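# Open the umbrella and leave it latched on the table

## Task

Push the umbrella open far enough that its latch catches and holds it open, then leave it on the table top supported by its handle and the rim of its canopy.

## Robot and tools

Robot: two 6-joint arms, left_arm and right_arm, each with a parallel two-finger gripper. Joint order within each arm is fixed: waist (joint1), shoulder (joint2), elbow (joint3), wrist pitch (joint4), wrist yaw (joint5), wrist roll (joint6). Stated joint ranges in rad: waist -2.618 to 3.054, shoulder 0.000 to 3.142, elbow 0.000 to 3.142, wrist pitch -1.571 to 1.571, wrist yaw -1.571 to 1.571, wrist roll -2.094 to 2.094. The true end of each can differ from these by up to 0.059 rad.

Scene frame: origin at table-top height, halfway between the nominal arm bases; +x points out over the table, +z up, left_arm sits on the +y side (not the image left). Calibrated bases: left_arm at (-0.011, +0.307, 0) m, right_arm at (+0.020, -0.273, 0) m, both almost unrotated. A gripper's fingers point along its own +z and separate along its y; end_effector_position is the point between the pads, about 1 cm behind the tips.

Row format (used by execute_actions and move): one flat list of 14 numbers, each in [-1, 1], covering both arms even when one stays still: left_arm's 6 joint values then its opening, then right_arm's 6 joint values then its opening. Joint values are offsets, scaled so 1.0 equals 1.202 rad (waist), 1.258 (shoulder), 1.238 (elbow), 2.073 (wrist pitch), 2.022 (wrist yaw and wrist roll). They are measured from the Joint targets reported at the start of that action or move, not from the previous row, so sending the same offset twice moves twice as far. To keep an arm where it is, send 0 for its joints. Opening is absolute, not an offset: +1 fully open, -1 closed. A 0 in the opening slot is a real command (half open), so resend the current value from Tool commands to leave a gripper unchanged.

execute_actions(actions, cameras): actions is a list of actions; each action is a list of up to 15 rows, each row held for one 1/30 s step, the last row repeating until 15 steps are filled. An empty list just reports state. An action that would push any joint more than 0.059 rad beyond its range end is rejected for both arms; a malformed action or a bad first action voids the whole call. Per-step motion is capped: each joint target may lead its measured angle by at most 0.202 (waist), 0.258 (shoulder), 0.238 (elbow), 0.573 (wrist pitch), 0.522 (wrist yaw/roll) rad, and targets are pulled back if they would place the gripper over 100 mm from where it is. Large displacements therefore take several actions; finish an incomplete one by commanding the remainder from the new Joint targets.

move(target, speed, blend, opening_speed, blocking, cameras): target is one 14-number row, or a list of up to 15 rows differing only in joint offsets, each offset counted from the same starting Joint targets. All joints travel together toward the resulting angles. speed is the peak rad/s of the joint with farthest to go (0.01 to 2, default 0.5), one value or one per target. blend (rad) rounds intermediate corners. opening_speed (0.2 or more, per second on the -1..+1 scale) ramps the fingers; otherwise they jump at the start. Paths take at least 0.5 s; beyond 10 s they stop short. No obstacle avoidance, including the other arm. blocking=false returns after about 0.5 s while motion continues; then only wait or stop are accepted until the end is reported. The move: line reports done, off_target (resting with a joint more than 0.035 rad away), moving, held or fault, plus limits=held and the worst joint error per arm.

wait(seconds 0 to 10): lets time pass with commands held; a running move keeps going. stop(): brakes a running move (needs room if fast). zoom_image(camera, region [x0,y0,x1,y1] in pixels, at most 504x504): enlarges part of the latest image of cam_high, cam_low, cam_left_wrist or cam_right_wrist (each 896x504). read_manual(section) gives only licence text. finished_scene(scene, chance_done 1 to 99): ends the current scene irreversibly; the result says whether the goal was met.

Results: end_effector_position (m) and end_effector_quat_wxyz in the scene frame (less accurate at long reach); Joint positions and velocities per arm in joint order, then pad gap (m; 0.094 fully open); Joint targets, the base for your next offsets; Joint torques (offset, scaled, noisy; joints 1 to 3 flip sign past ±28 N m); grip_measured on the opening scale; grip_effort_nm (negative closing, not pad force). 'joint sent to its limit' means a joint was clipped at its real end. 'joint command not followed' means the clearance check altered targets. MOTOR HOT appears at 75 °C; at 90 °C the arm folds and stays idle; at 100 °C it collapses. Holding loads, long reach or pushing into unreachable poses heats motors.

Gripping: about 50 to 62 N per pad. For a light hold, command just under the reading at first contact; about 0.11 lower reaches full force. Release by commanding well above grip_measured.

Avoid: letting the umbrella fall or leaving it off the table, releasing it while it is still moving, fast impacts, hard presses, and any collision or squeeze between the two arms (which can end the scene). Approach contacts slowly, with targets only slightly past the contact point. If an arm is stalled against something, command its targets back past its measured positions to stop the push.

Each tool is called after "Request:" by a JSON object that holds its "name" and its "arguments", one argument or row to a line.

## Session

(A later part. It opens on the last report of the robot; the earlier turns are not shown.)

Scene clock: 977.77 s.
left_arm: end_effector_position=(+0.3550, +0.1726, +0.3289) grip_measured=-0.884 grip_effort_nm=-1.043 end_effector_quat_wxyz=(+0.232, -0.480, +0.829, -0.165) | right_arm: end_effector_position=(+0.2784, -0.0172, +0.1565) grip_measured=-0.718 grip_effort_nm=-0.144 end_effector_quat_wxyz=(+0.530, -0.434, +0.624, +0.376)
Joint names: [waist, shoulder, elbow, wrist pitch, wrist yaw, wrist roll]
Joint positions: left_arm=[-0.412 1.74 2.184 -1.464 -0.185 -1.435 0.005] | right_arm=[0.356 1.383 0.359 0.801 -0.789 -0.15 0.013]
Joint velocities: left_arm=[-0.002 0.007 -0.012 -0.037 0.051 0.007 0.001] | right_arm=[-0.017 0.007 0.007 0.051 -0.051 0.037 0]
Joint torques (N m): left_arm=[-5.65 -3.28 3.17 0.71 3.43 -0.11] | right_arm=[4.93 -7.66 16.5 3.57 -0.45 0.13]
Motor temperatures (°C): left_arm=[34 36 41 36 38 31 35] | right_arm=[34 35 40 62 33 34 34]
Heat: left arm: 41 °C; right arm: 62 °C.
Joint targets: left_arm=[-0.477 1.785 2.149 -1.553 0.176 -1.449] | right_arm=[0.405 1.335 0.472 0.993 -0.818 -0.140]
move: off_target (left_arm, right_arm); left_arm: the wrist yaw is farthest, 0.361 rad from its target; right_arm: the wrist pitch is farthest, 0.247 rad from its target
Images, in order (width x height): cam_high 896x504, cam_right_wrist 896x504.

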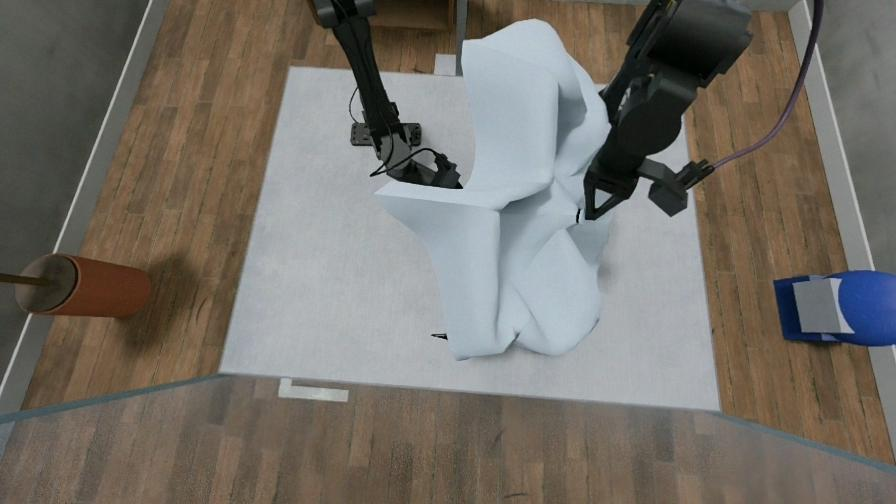

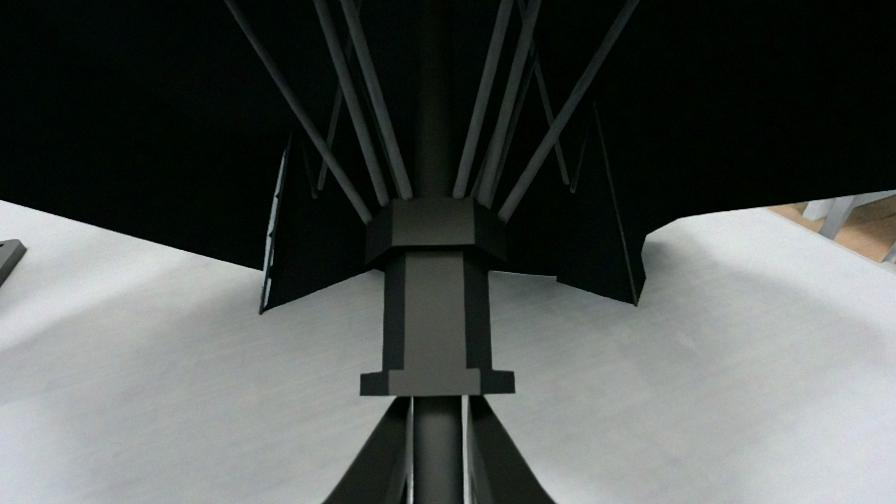

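Request:
{"name": "move", "arguments": {
  "target": [-0.0125, 0, 0, 0, 0.0524, 0, -1, 0.040, -0.0175, 0.0606, 0.0241, 0.0129, 0.0059, -0.72],
  "speed": 0.18,
  "cameras": ["cam_high", "cam_right_wrist"]
}}

Scene clock: 983.67 s.
left_arm: end_effector_position=(+0.3613, +0.1590, +0.3511) grip_measured=-0.885 grip_effort_nm=-1.038 end_effector_quat_wxyz=(+0.241, -0.467, +0.821, -0.224) | right_arm: end_effector_position=(+0.2877, -0.0097, +0.1736) grip_measured=-0.718 grip_effort_nm=-0.149 end_effector_quat_wxyz=(+0.548, -0.427, +0.619, +0.366)
Joint names: [waist, shoulder, elbow, wrist pitch, wrist yaw, wrist roll]
Joint positions: left_arm=[-0.41 1.72 2.201 -1.393 -0.126 -1.428 0.005] | right_arm=[0.385 1.372 0.403 0.793 -0.733 -0.134 0.013]
Joint velocities: left_arm=[-0.002 0.007 0.002 -0.022 0.007 -0.007 0] | right_arm=[-0.002 0.017 -0.002 -0.037 0.081 0.037 -0.001]
Joint torques (N m): left_arm=[-5.82 -2.48 2.54 0.47 3.2 -0.15] | right_arm=[5.15 -7.39 16.32 3.57 -0.57 0.08]
Motor temperatures (°C): left_arm=[35 36 41 36 42 31 35] | right_arm=[35 35 42 63 33 34 34]
Heat: left arm: 42 °C; right arm: 63 °C.
Joint targets: left_arm=[-0.477 1.773 2.159 -1.524 0.207 -1.445] | right_arm=[0.436 1.328 0.511 0.981 -0.778 -0.129]
move: off_target (left_arm, right_arm); left_arm: the wrist yaw is farthest, 0.408 rad from its target; right_arm: the wrist pitch is farthest, 0.250 rad from its target
Images, in order (width x height): cam_high 896x504, cam_right_wrist 896x504.

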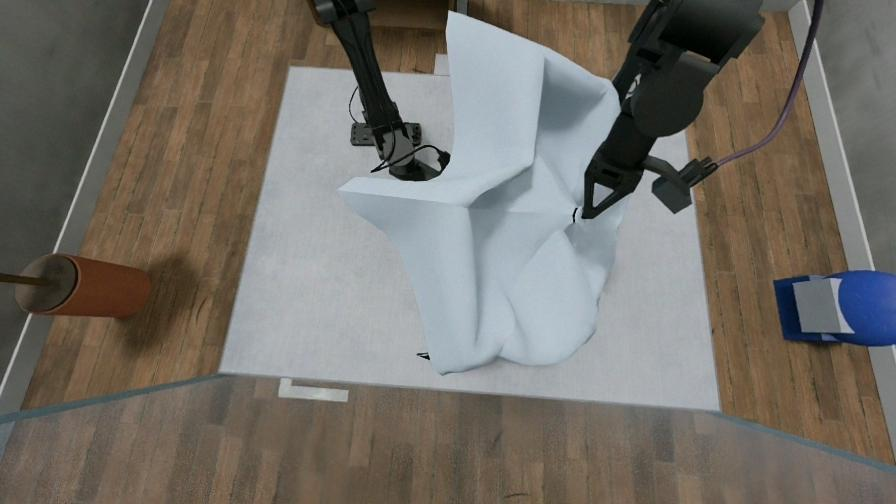

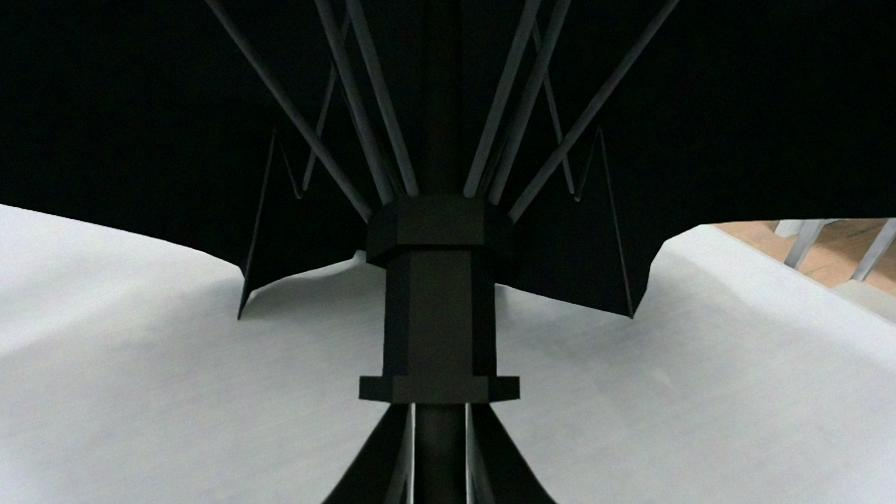

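Request:
{"name": "move", "arguments": {
  "target": [0, 0, 0, 0, 0.015, 0, -1, 0.0375, -0.0127, 0.0485, 0.0, 0.0178, 0.0059, -0.72],
  "speed": 0.18,
  "cameras": ["cam_high", "cam_right_wrist"]
}}

Scene clock: 989.47 s.
left_arm: end_effector_position=(+0.3603, +0.1389, +0.3670) grip_measured=-0.993 grip_effort_nm=-0.393 end_effector_quat_wxyz=(+0.221, -0.452, +0.816, -0.283) | right_arm: end_effector_position=(+0.2876, +0.0010, +0.1765) grip_measured=-0.718 grip_effort_nm=-0.144 end_effector_quat_wxyz=(+0.538, -0.422, +0.628, +0.370)
Joint names: [waist, shoulder, elbow, wrist pitch, wrist yaw, wrist roll]
Joint positions: left_arm=[-0.411 1.706 2.212 -1.341 -0.024 -1.44 0] | right_arm=[0.427 1.372 0.436 0.744 -0.692 -0.112 0.013]
Joint velocities: left_arm=[0.007 0.002 -0.017 0.007 -0.066 0.022 0] | right_arm=[-0.012 -0.017 0.002 -0.007 -0.022 0.037 0]
Joint torques (N m): left_arm=[-5.71 -1.42 1.74 0.07 2.53 0.01] | right_arm=[4.18 -7.71 16.12 3.53 -0.53 -0.02]
Motor temperatures (°C): left_arm=[35 36 41 36 44 31 35] | right_arm=[35 36 43 66 33 34 34]
Heat: left arm: 44 °C; right arm: 66 °C.
Joint targets: left_arm=[-0.477 1.773 2.159 -1.524 0.237 -1.445] | right_arm=[0.469 1.325 0.541 0.928 -0.731 -0.116]
move: off_target (left_arm, right_arm); left_arm: the wrist yaw is farthest, 0.261 rad from its target; right_arm: the wrist pitch is farthest, 0.237 rad from its target
Images, in order (width x height): cam_high 896x504, cam_right_wrist 896x504.

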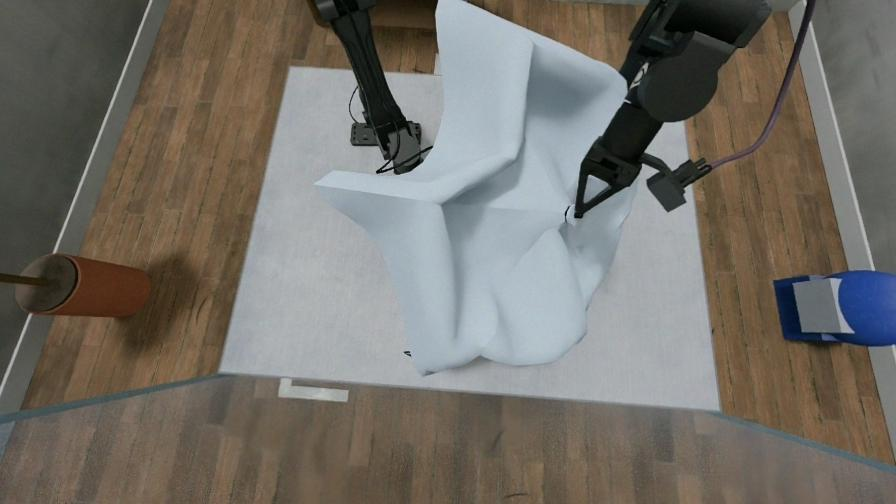

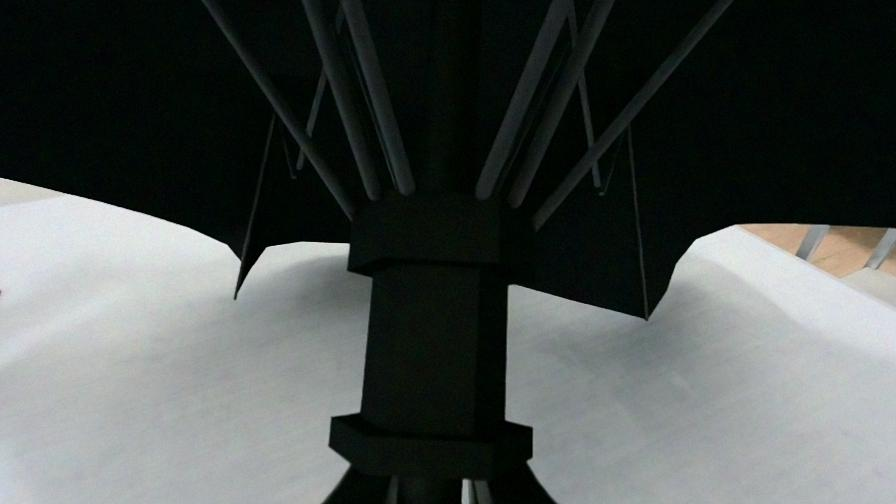

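Request:
{"name": "zoom_image", "arguments": {
  "camera": "cam_high",
  "region": [480, 130, 700, 290]
}}

Request:
{"name": "execute_actions", "arguments": {
  "actions": []
}}

Scaled by 2.291 from the camera's 896x504 image, which has a finer 1280x720 frame.

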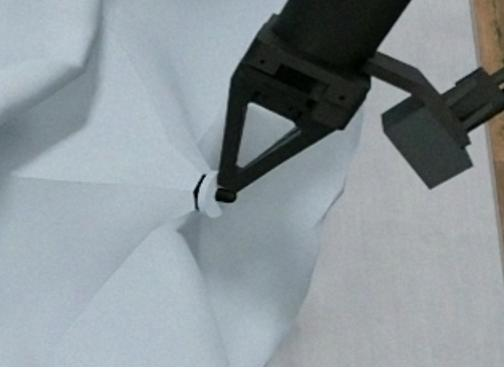

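Scene clock: 993.27 s.
left_arm: end_effector_position=(+0.3603, +0.1389, +0.3670) grip_measured=-0.993 grip_effort_nm=-0.388 end_effector_quat_wxyz=(+0.221, -0.453, +0.816, -0.283) | right_arm: end_effector_position=(+0.2876, +0.0010, +0.1765) grip_measured=-0.718 grip_effort_nm=-0.154 end_effector_quat_wxyz=(+0.538, -0.422, +0.628, +0.370)
Joint names: [waist, shoulder, elbow, wrist pitch, wrist yaw, wrist roll]
Joint positions: left_arm=[-0.411 1.706 2.212 -1.341 -0.024 -1.44 0] | right_arm=[0.427 1.372 0.436 0.744 -0.692 -0.112 0.013]
Joint velocities: left_arm=[-0.012 0.002 -0.007 -0.037 0.066 -0.022 -0.001] | right_arm=[0.007 0.012 0.007 -0.007 -0.037 -0.095 -0.002]
Joint torques (N m): left_arm=[-5.72 -1.42 1.77 0.08 2.53 -0.01] | right_arm=[4.21 -7.68 16.1 3.55 -0.52 -0.04]
Motor temperatures (°C): left_arm=[35 36 40 35 44 31 34] | right_arm=[35 36 43 67 33 34 34]
Heat: left arm: 44 °C; right arm: 67 °C.
Joint targets: left_arm=[-0.477 1.773 2.159 -1.524 0.237 -1.445] | right_arm=[0.469 1.325 0.541 0.928 -0.731 -0.116]
Tool commands: left_gripper/opening=-1.0 right_gripper/opening=-0.72

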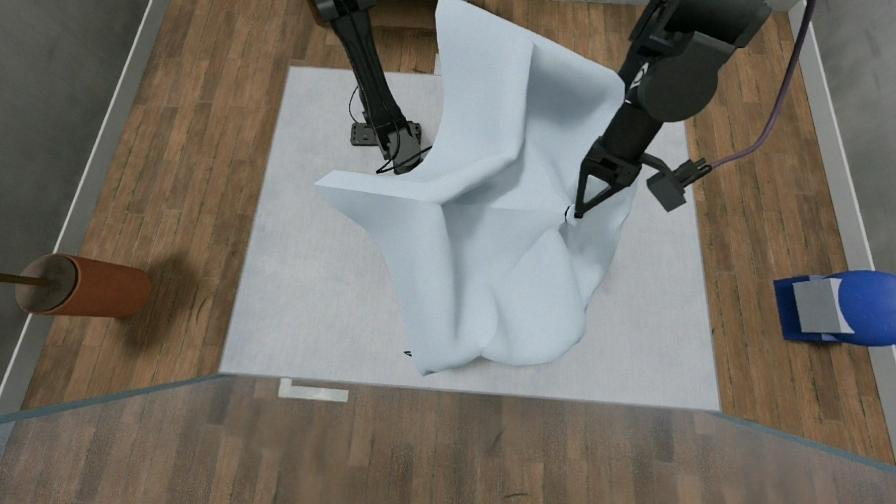

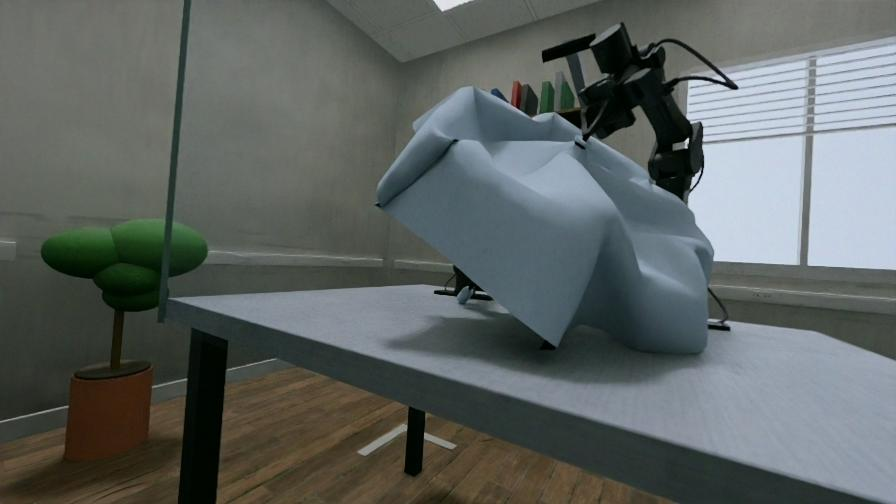

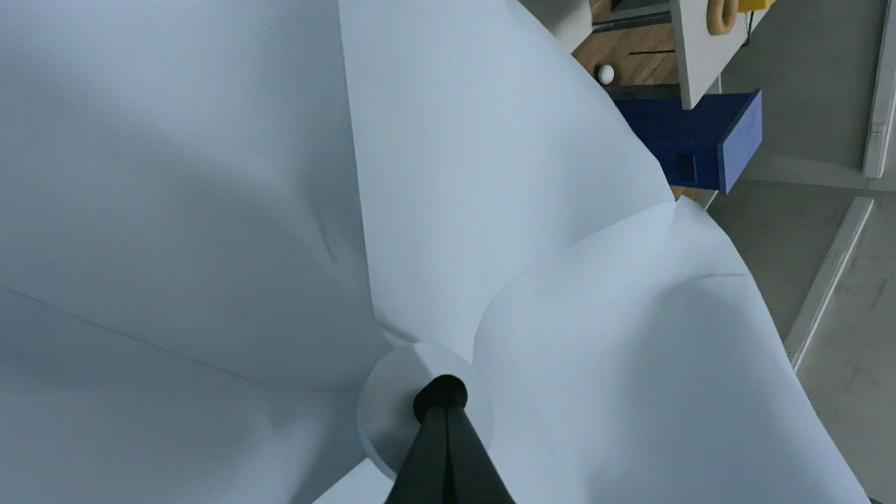

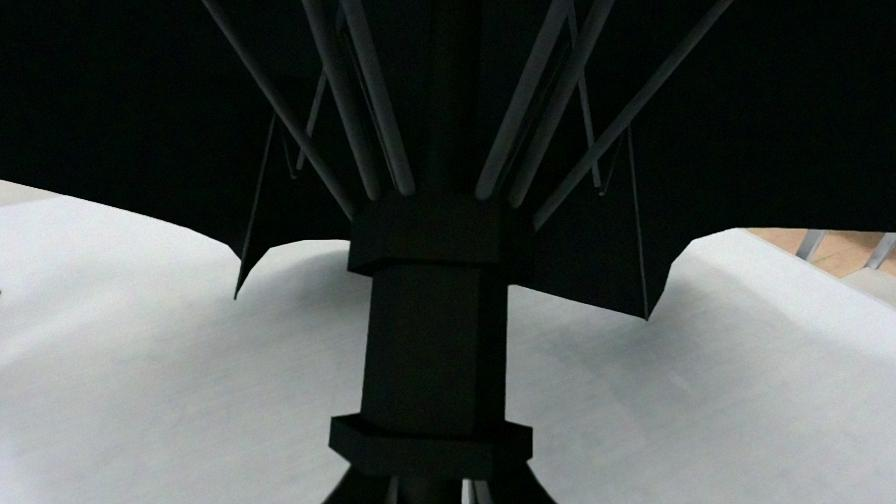

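Request:
{"name": "zoom_image", "arguments": {
  "camera": "cam_right_wrist",
  "region": [260, 360, 620, 504]
}}

Request:
{"name": "zoom_image", "arguments": {
  "camera": "cam_left_wrist",
  "region": [300, 300, 600, 504]
}}

Scaled by 1.400 from the camera's 896x504 image, which has a finer 1280x720 frame.

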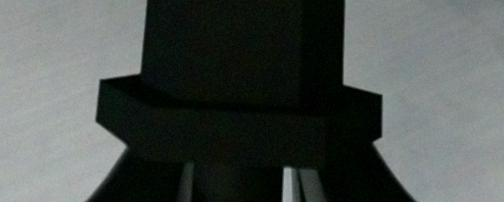

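Scaled by 1.680 from the camera's 896x504 image, which has a finer 1280x720 frame.

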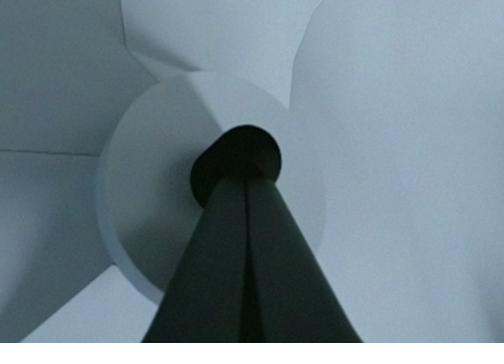

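Request:
{"name": "move", "arguments": {
  "target": [0, 0, 0, 0, 0, 0, -1, 0, 0, 0, 0, 0, 0, -1],
  "opening_speed": 0.6,
  "cameras": ["cam_right_wrist"]
}}

Scene clock: 1033.40 s.
left_arm: end_effector_position=(+0.3607, +0.1383, +0.3676) grip_measured=-0.993 grip_effort_nm=-0.379 end_effector_quat_wxyz=(+0.221, -0.452, +0.816, -0.285) | right_arm: end_effector_position=(+0.2861, +0.0018, +0.1763) grip_measured=-0.872 grip_effort_nm=-1.053 end_effector_quat_wxyz=(+0.528, -0.410, +0.638, +0.382)
Joint names: [waist, shoulder, elbow, wrist pitch, wrist yaw, wrist roll]
Joint positions: left_arm=[-0.411 1.706 2.212 -1.338 -0.022 -1.441 0] | right_arm=[0.432 1.367 0.436 0.735 -0.69 -0.07 0.006]
Joint velocities: left_arm=[0.002 -0.002 -0.007 -0.081 0.007 0.022 -0.001] | right_arm=[-0.002 0.012 -0.022 -0.037 0.051 -0.037 -0.001]
Joint torques (N m): left_arm=[-5.7 -1.46 1.78 0.05 2.51 0] | right_arm=[3.73 -7.25 16.08 3.64 -0.54 -0.46]
Motor temperatures (°C): left_arm=[35 35 40 35 47 31 33] | right_arm=[35 37 47 76 33 34 34]
Heat: left arm: 47 °C; right arm: 76 °C. Fold the right arm in close to its base, or ease its load, before you think long.
Joint targets: left_arm=[-0.477 1.772 2.159 -1.523 0.236 -1.445] | right_arm=[0.469 1.325 0.541 0.928 -0.731 -0.116]
MOTOR HOT: the wrist pitch of the right arm reports 76 °C; the controller's stop level is 90 °C. To cool a motor, set the load down, stop pushing, or move to a pose that needs little force.
move: off_target (left_arm, right_arm); left_arm: the wrist yaw is farthest, 0.259 rad from its target; right_arm: the wrist pitch is farthest, 0.193 rad from its target
Images, in order (width x height): cam_right_wrist 896x504.

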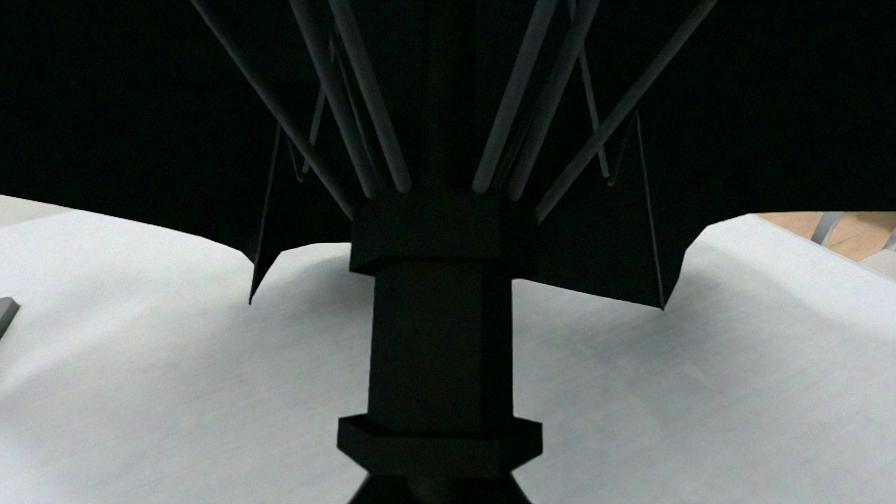

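Request:
{"name": "move", "arguments": {
  "target": [0.0549, -0.0525, 0.0428, 0.0892, -0.1276, 0.002, -1, -0.0308, 0.0334, -0.0848, -0.0931, 0.0203, 0.0227, -1],
  "speed": 0.2
}}

Scene clock: 1045.70 s.
left_arm: end_effector_position=(+0.3640, +0.1393, +0.3706) grip_measured=-0.993 grip_effort_nm=-0.383 end_effector_quat_wxyz=(+0.231, -0.453, +0.812, -0.288) | right_arm: end_effector_position=(+0.2875, +0.0009, +0.1740) grip_measured=-0.878 grip_effort_nm=-1.062 end_effector_quat_wxyz=(+0.525, -0.404, +0.645, +0.381)
Joint names: [waist, shoulder, elbow, wrist pitch, wrist yaw, wrist roll]
Joint positions: left_arm=[-0.411 1.705 2.212 -1.322 -0.034 -1.441 0] | right_arm=[0.432 1.367 0.436 0.725 -0.679 -0.062 0.006]
Joint velocities: left_arm=[0.007 0.002 -0.002 0.022 0.051 0.037 0] | right_arm=[0.002 0.007 -0.007 0.051 0.022 -0.037 0.001]
Joint torques (N m): left_arm=[0.03 -6.09 5.85 1.78 0.1 0.05] | right_arm=[0.03 -3.89 6.57 1.92 -0.22 -0.07]
Motor temperatures (°C): left_arm=[35 35 40 35 47 31 33] | right_arm=[35 37 47 73 33 34 34]
Heat: left arm: 47 °C; right arm: 73 °C. Fold the right arm in close to its base, or ease its load, before you think long.
Joint targets: left_arm=[-0.411 1.706 2.212 -1.338 -0.022 -1.441] | right_arm=[0.433 1.367 0.436 0.735 -0.689 -0.071]
MOTOR HOT: still on. The wrist pitch of the right arm reports 73 °C.
move: done

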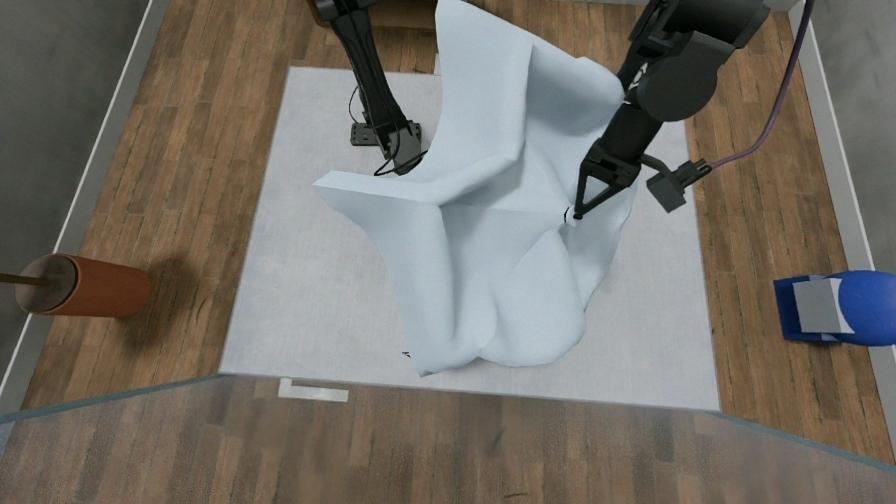

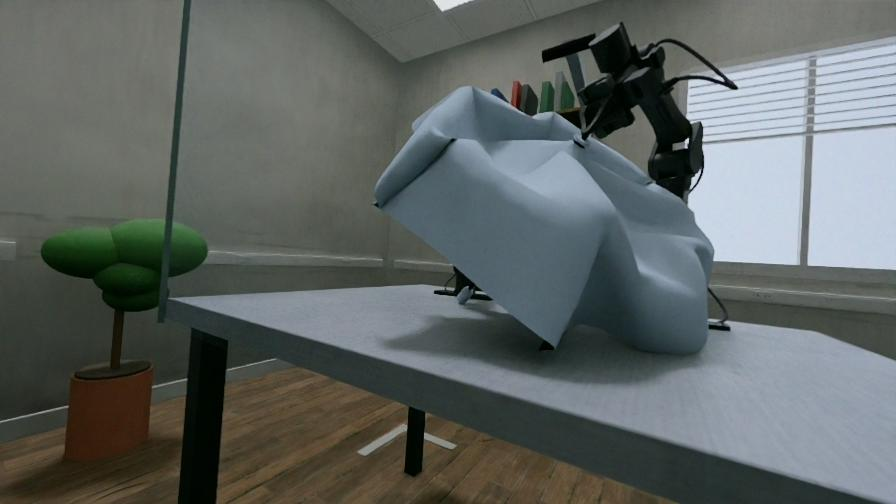

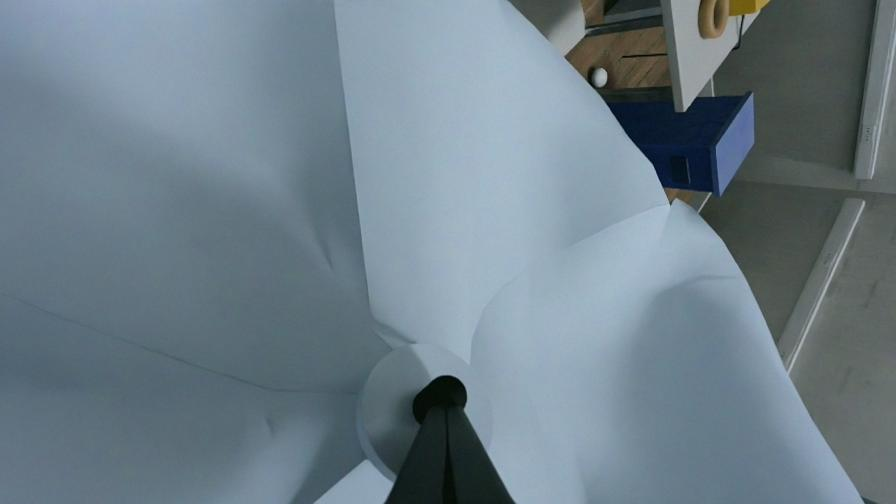

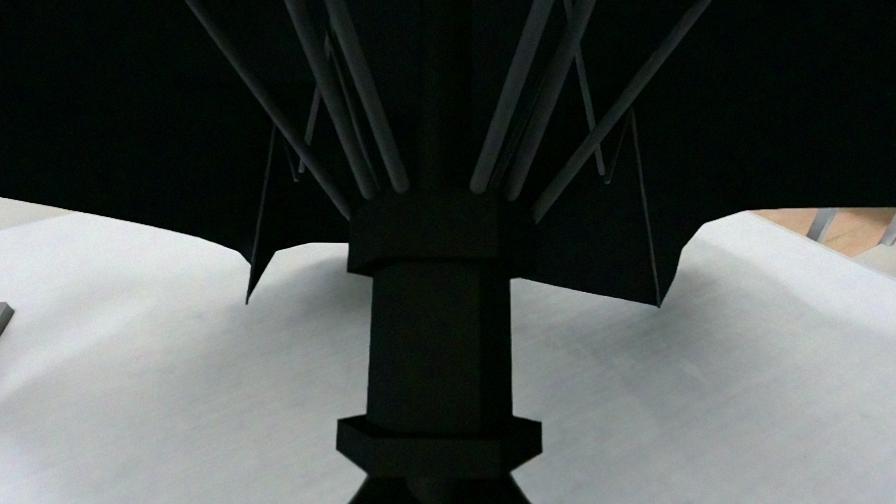

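Request:
{"name": "zoom_image", "arguments": {
  "camera": "cam_left_wrist",
  "region": [360, 330, 530, 460]
}}

Request:
{"name": "zoom_image", "arguments": {
  "camera": "cam_low",
  "region": [360, 60, 760, 380]
}}

Request:
{"name": "zoom_image", "arguments": {
  "camera": "cam_high",
  "region": [530, 170, 630, 250]
}}

Scaled by 2.965 from the camera's 896x504 image, which has a finer 1280x720 frame.

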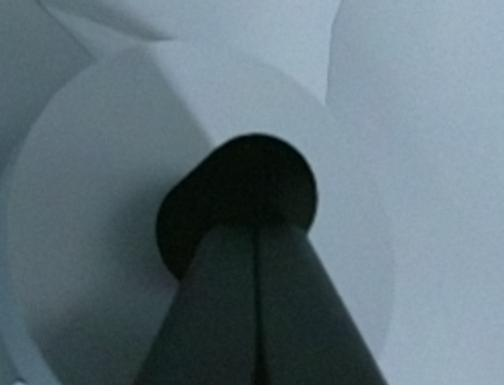

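Scaled by 1.260 from the camera's 896x504 image, which has a finer 1280x720 frame.

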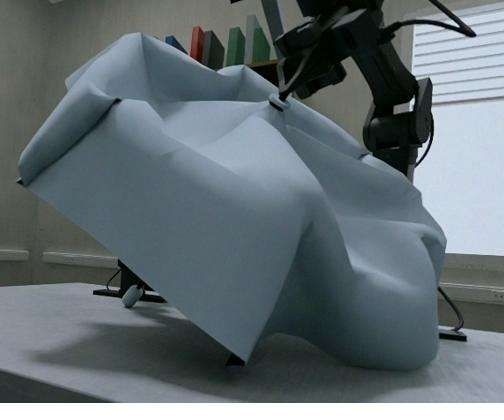

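Scaled by 5.040 from the camera's 896x504 image, which has a finer 1280x720 frame.

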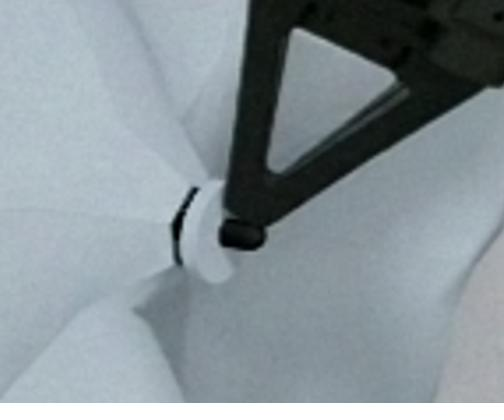

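Request:
{"name": "move", "arguments": {
  "target": [0.1826, -0.0106, 0.0501, -0.0518, 0.186, 0.2527, -1, 0, 0, 0, 0, 0, 0, -1],
  "speed": 0.4,
  "cameras": ["cam_high", "cam_left_wrist", "cam_right_wrist"]
}}

Scene clock: 1148.63 s.
left_arm: end_effector_position=(+0.3509, +0.1630, +0.3751) grip_measured=-0.993 grip_effort_nm=-0.379 end_effector_quat_wxyz=(+0.188, -0.271, +0.888, -0.319) | right_arm: end_effector_position=(+0.2872, +0.0011, +0.1743) grip_measured=-0.878 grip_effort_nm=-1.067 end_effector_quat_wxyz=(+0.526, -0.405, +0.644, +0.381)
Joint names: [waist, shoulder, elbow, wrist pitch, wrist yaw, wrist roll]
Joint positions: left_arm=[-0.197 1.705 2.251 -1.428 0.348 -0.941 0] | right_arm=[0.432 1.367 0.436 0.727 -0.681 -0.063 0.006]
Joint velocities: left_arm=[-0.012 -0.007 -0.007 -0.066 -0.007 0.022 0] | right_arm=[-0.007 -0.017 -0.012 -0.022 -0.037 0.007 0.001]
Joint torques (N m): left_arm=[0.57 -6.89 7.47 1.65 0.23 0.18] | right_arm=[0.03 -3.95 6.58 1.88 -0.17 -0.07]
Motor temperatures (°C): left_arm=[34 36 41 39 37 31 32] | right_arm=[34 35 37 58 33 34 36]
Heat: left arm: 41 °C; right arm: 58 °C.
Joint targets: left_arm=[-0.192 1.693 2.274 -1.445 0.354 -0.930] | right_arm=[0.433 1.367 0.436 0.735 -0.690 -0.071]
MOTOR HOT: cleared for the motors of the right arm.
move: done
Images, in order (width x height): cam_high 896x504, cam_left_wrist 896x504, cam_right_wrist 896x504.

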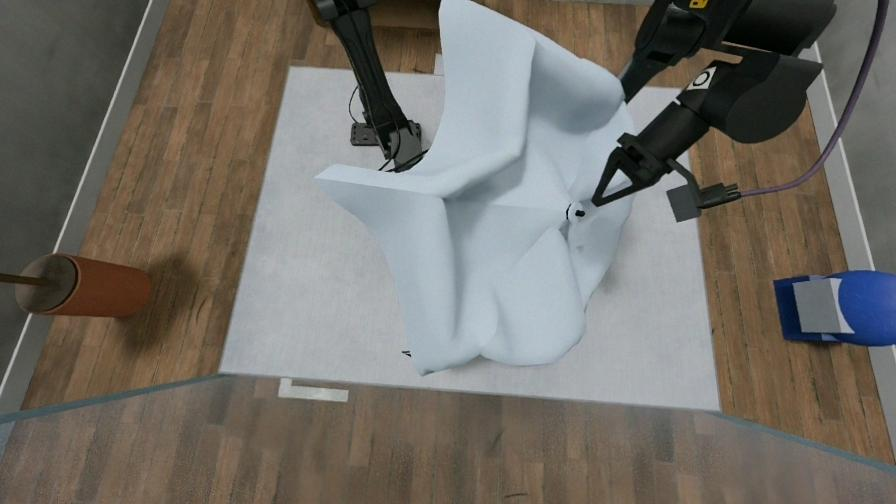

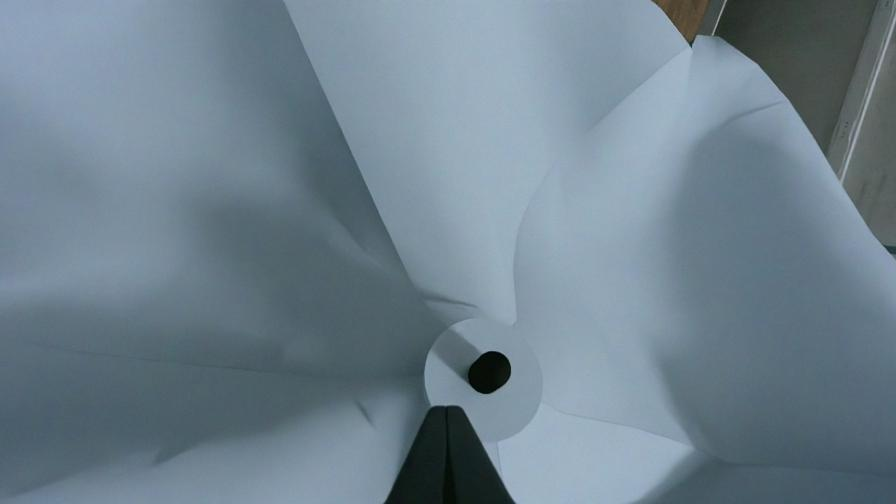

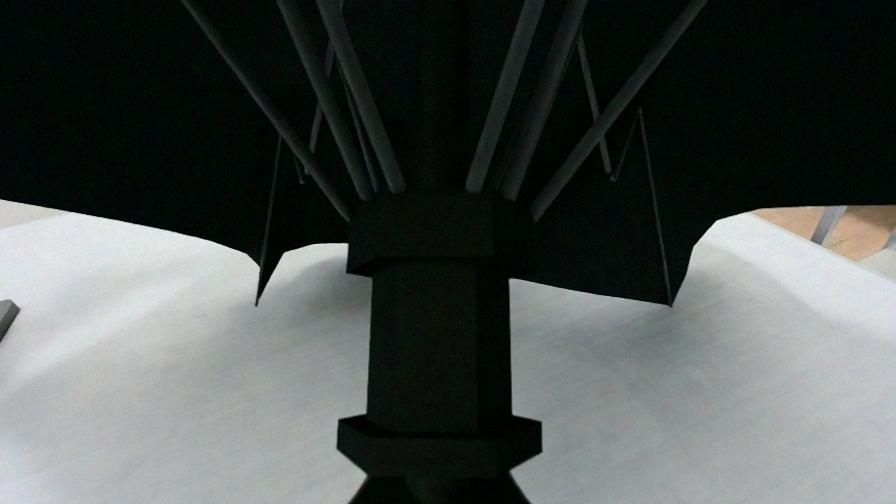

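Request:
{"name": "execute_actions", "arguments": {
  "actions": []
}}

Scene clock: 1160.93 s.
left_arm: end_effector_position=(+0.3507, +0.1629, +0.3751) grip_measured=-0.993 grip_effort_nm=-0.383 end_effector_quat_wxyz=(+0.188, -0.270, +0.889, -0.319) | right_arm: end_effector_position=(+0.2872, +0.0011, +0.1743) grip_measured=-0.878 grip_effort_nm=-1.057 end_effector_quat_wxyz=(+0.526, -0.405, +0.644, +0.381)
Joint names: [waist, shoulder, elbow, wrist pitch, wrist yaw, wrist roll]
Joint positions: left_arm=[-0.197 1.705 2.251 -1.428 0.349 -0.94 0] | right_arm=[0.432 1.367 0.436 0.727 -0.681 -0.063 0.006]
Joint velocities: left_arm=[0.007 0.002 0.007 0.022 -0.037 -0.051 0] | right_arm=[-0.002 0.007 0.002 -0.051 0.007 -0.095 0]
Joint torques (N m): left_arm=[0.57 -6.86 7.46 1.64 0.2 0.16] | right_arm=[0.08 -3.96 6.58 1.9 -0.18 -0.06]
Motor temperatures (°C): left_arm=[34 36 42 39 37 31 32] | right_arm=[34 35 37 57 33 34 36]
Heat: left arm: 42 °C; right arm: 57 °C.
Joint targets: left_arm=[-0.192 1.693 2.274 -1.445 0.354 -0.930] | right_arm=[0.433 1.367 0.436 0.735 -0.690 -0.071]
Tool commands: left_gripper/opening=-1.0 right_gripper/opening=-1.0

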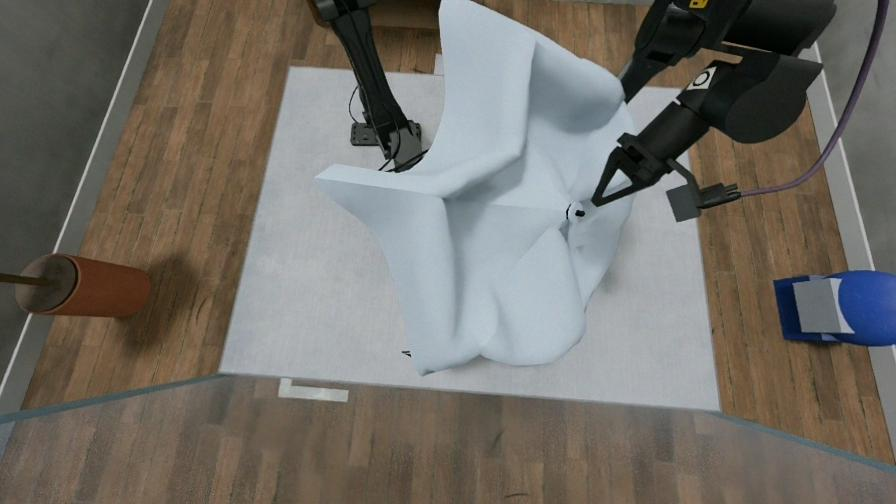

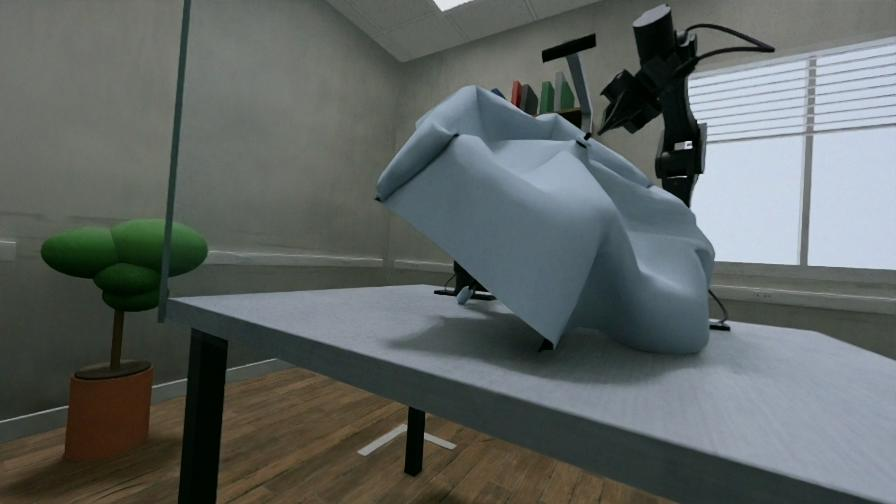

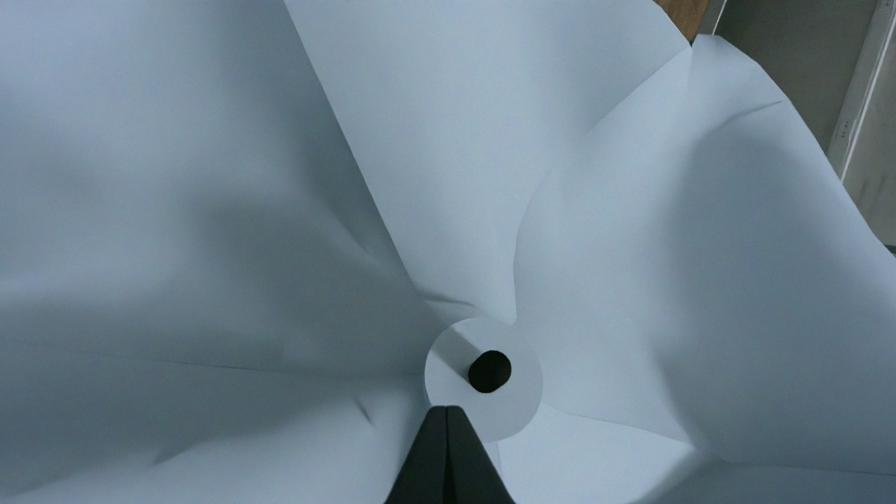

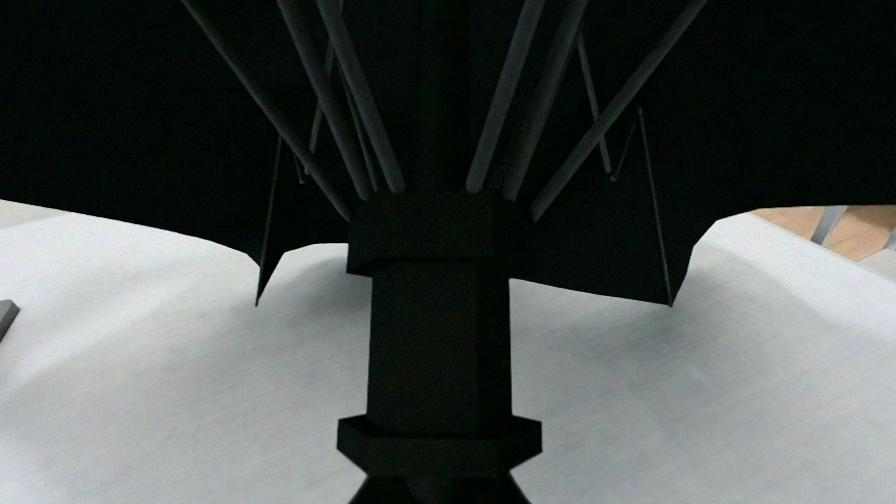

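Request:
{"name": "zoom_image", "arguments": {
  "camera": "cam_left_wrist",
  "region": [380, 290, 600, 500]
}}

Request:
{"name": "zoom_image", "arguments": {
  "camera": "cam_right_wrist",
  "region": [240, 0, 680, 500]
}}

Request:
{"name": "zoom_image", "arguments": {
  "camera": "cam_low",
  "region": [350, 0, 750, 380]
}}

Scaled by 2.291 from the camera's 896x504 image, which has a finer 1280x720 frame.

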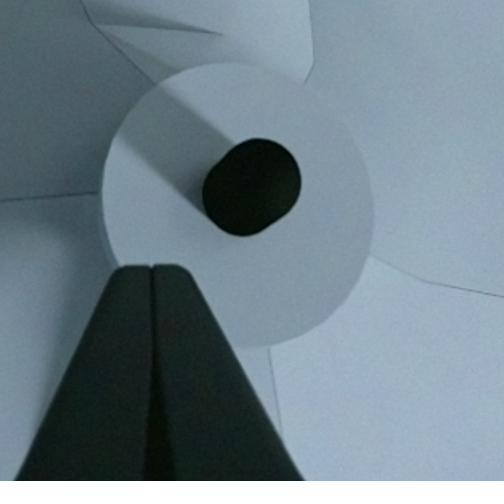

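Scaled by 1.008 from the camera's 896x504 image, which has a finer 1280x720 frame.

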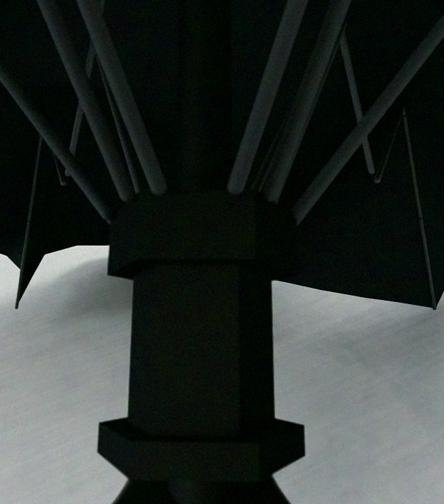

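Scaled by 1.260 from the camera's 896x504 image, which has a finer 1280x720 frame.

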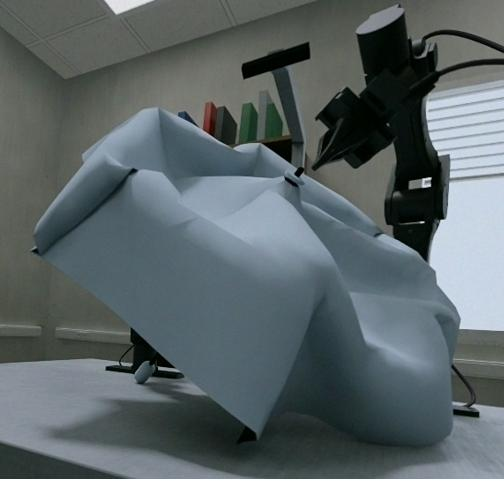

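Request:
{"name": "move", "arguments": {
  "target": [0.1206, -0.1057, -0.2682, 0.0526, 0.1855, 0.2616, -0.36, 0, 0, 0, 0, 0, 0, -1],
  "speed": 0.4,
  "opening_speed": 1.0,
  "cameras": ["cam_high", "cam_left_wrist", "cam_low"]
}}

Scene clock: 1206.13 s.
left_arm: end_effector_position=(+0.3236, +0.1637, +0.3599) grip_measured=-0.361 grip_effort_nm=0.071 end_effector_quat_wxyz=(+0.189, -0.046, +0.899, -0.392) | right_arm: end_effector_position=(+0.2872, +0.0011, +0.1743) grip_measured=-0.878 grip_effort_nm=-1.057 end_effector_quat_wxyz=(+0.526, -0.405, +0.644, +0.381)
Joint names: [waist, shoulder, elbow, wrist pitch, wrist yaw, wrist roll]
Joint positions: left_arm=[-0.053 1.582 1.959 -1.344 0.716 -0.413 0.03] | right_arm=[0.432 1.367 0.436 0.727 -0.681 -0.063 0.006]
Joint velocities: left_arm=[-0.017 0.002 -0.002 0.022 0.007 0.037 0.001] | right_arm=[-0.032 0.012 -0.017 -0.007 -0.066 0.022 0]
Joint torques (N m): left_arm=[0.64 -6.98 4.78 1.68 0.44 0.16] | right_arm=[0.03 -3.9 6.61 1.89 -0.18 -0.06]
Motor temperatures (°C): left_arm=[34 36 42 40 36 31 32] | right_arm=[34 35 37 55 33 34 37]
Heat: left arm: 42 °C; right arm: 55 °C.
Joint targets: left_arm=[-0.046 1.560 1.942 -1.336 0.729 -0.401] | right_arm=[0.433 1.367 0.436 0.735 -0.689 -0.071]
move: done
Images, in order (width x height): cam_high 896x504, cam_low 896x504, cam_left_wrist 896x504.

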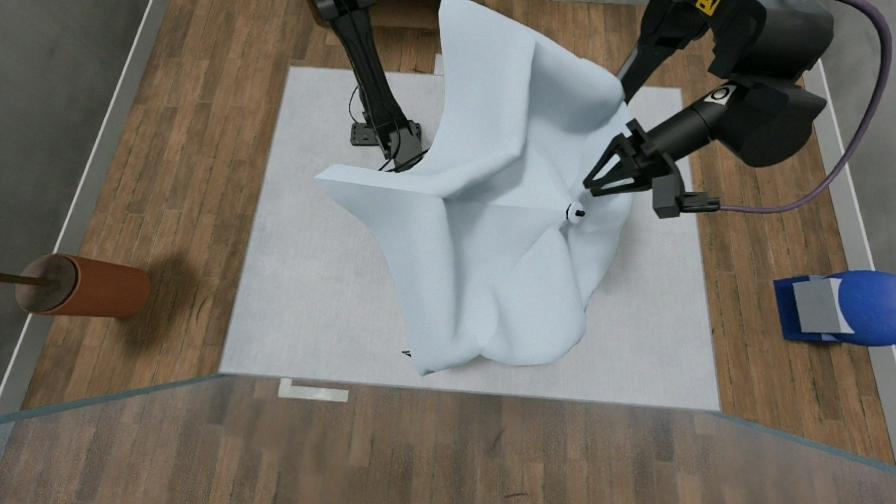

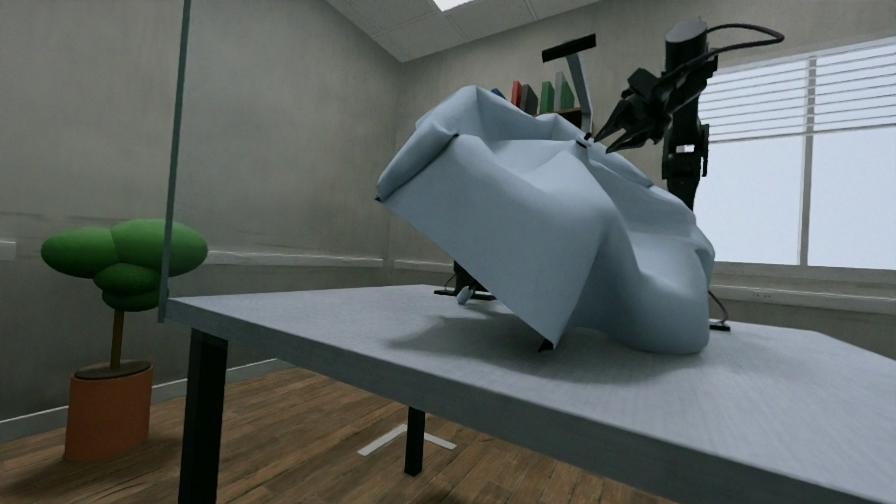

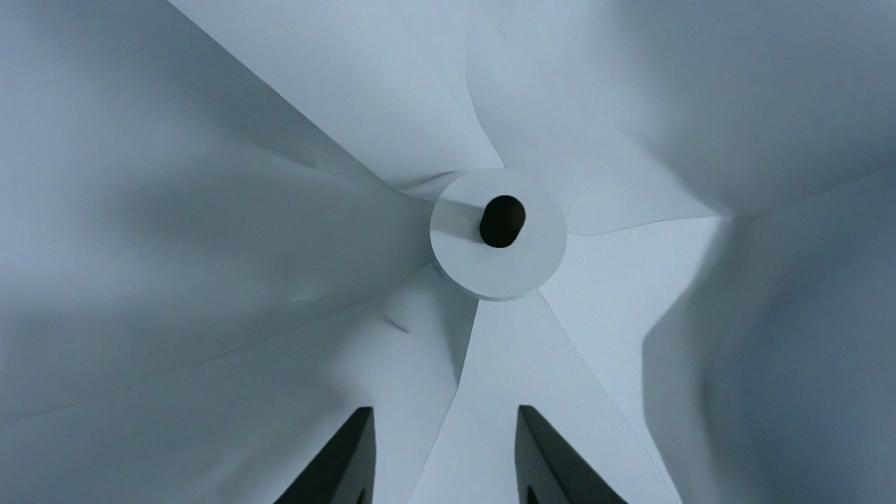

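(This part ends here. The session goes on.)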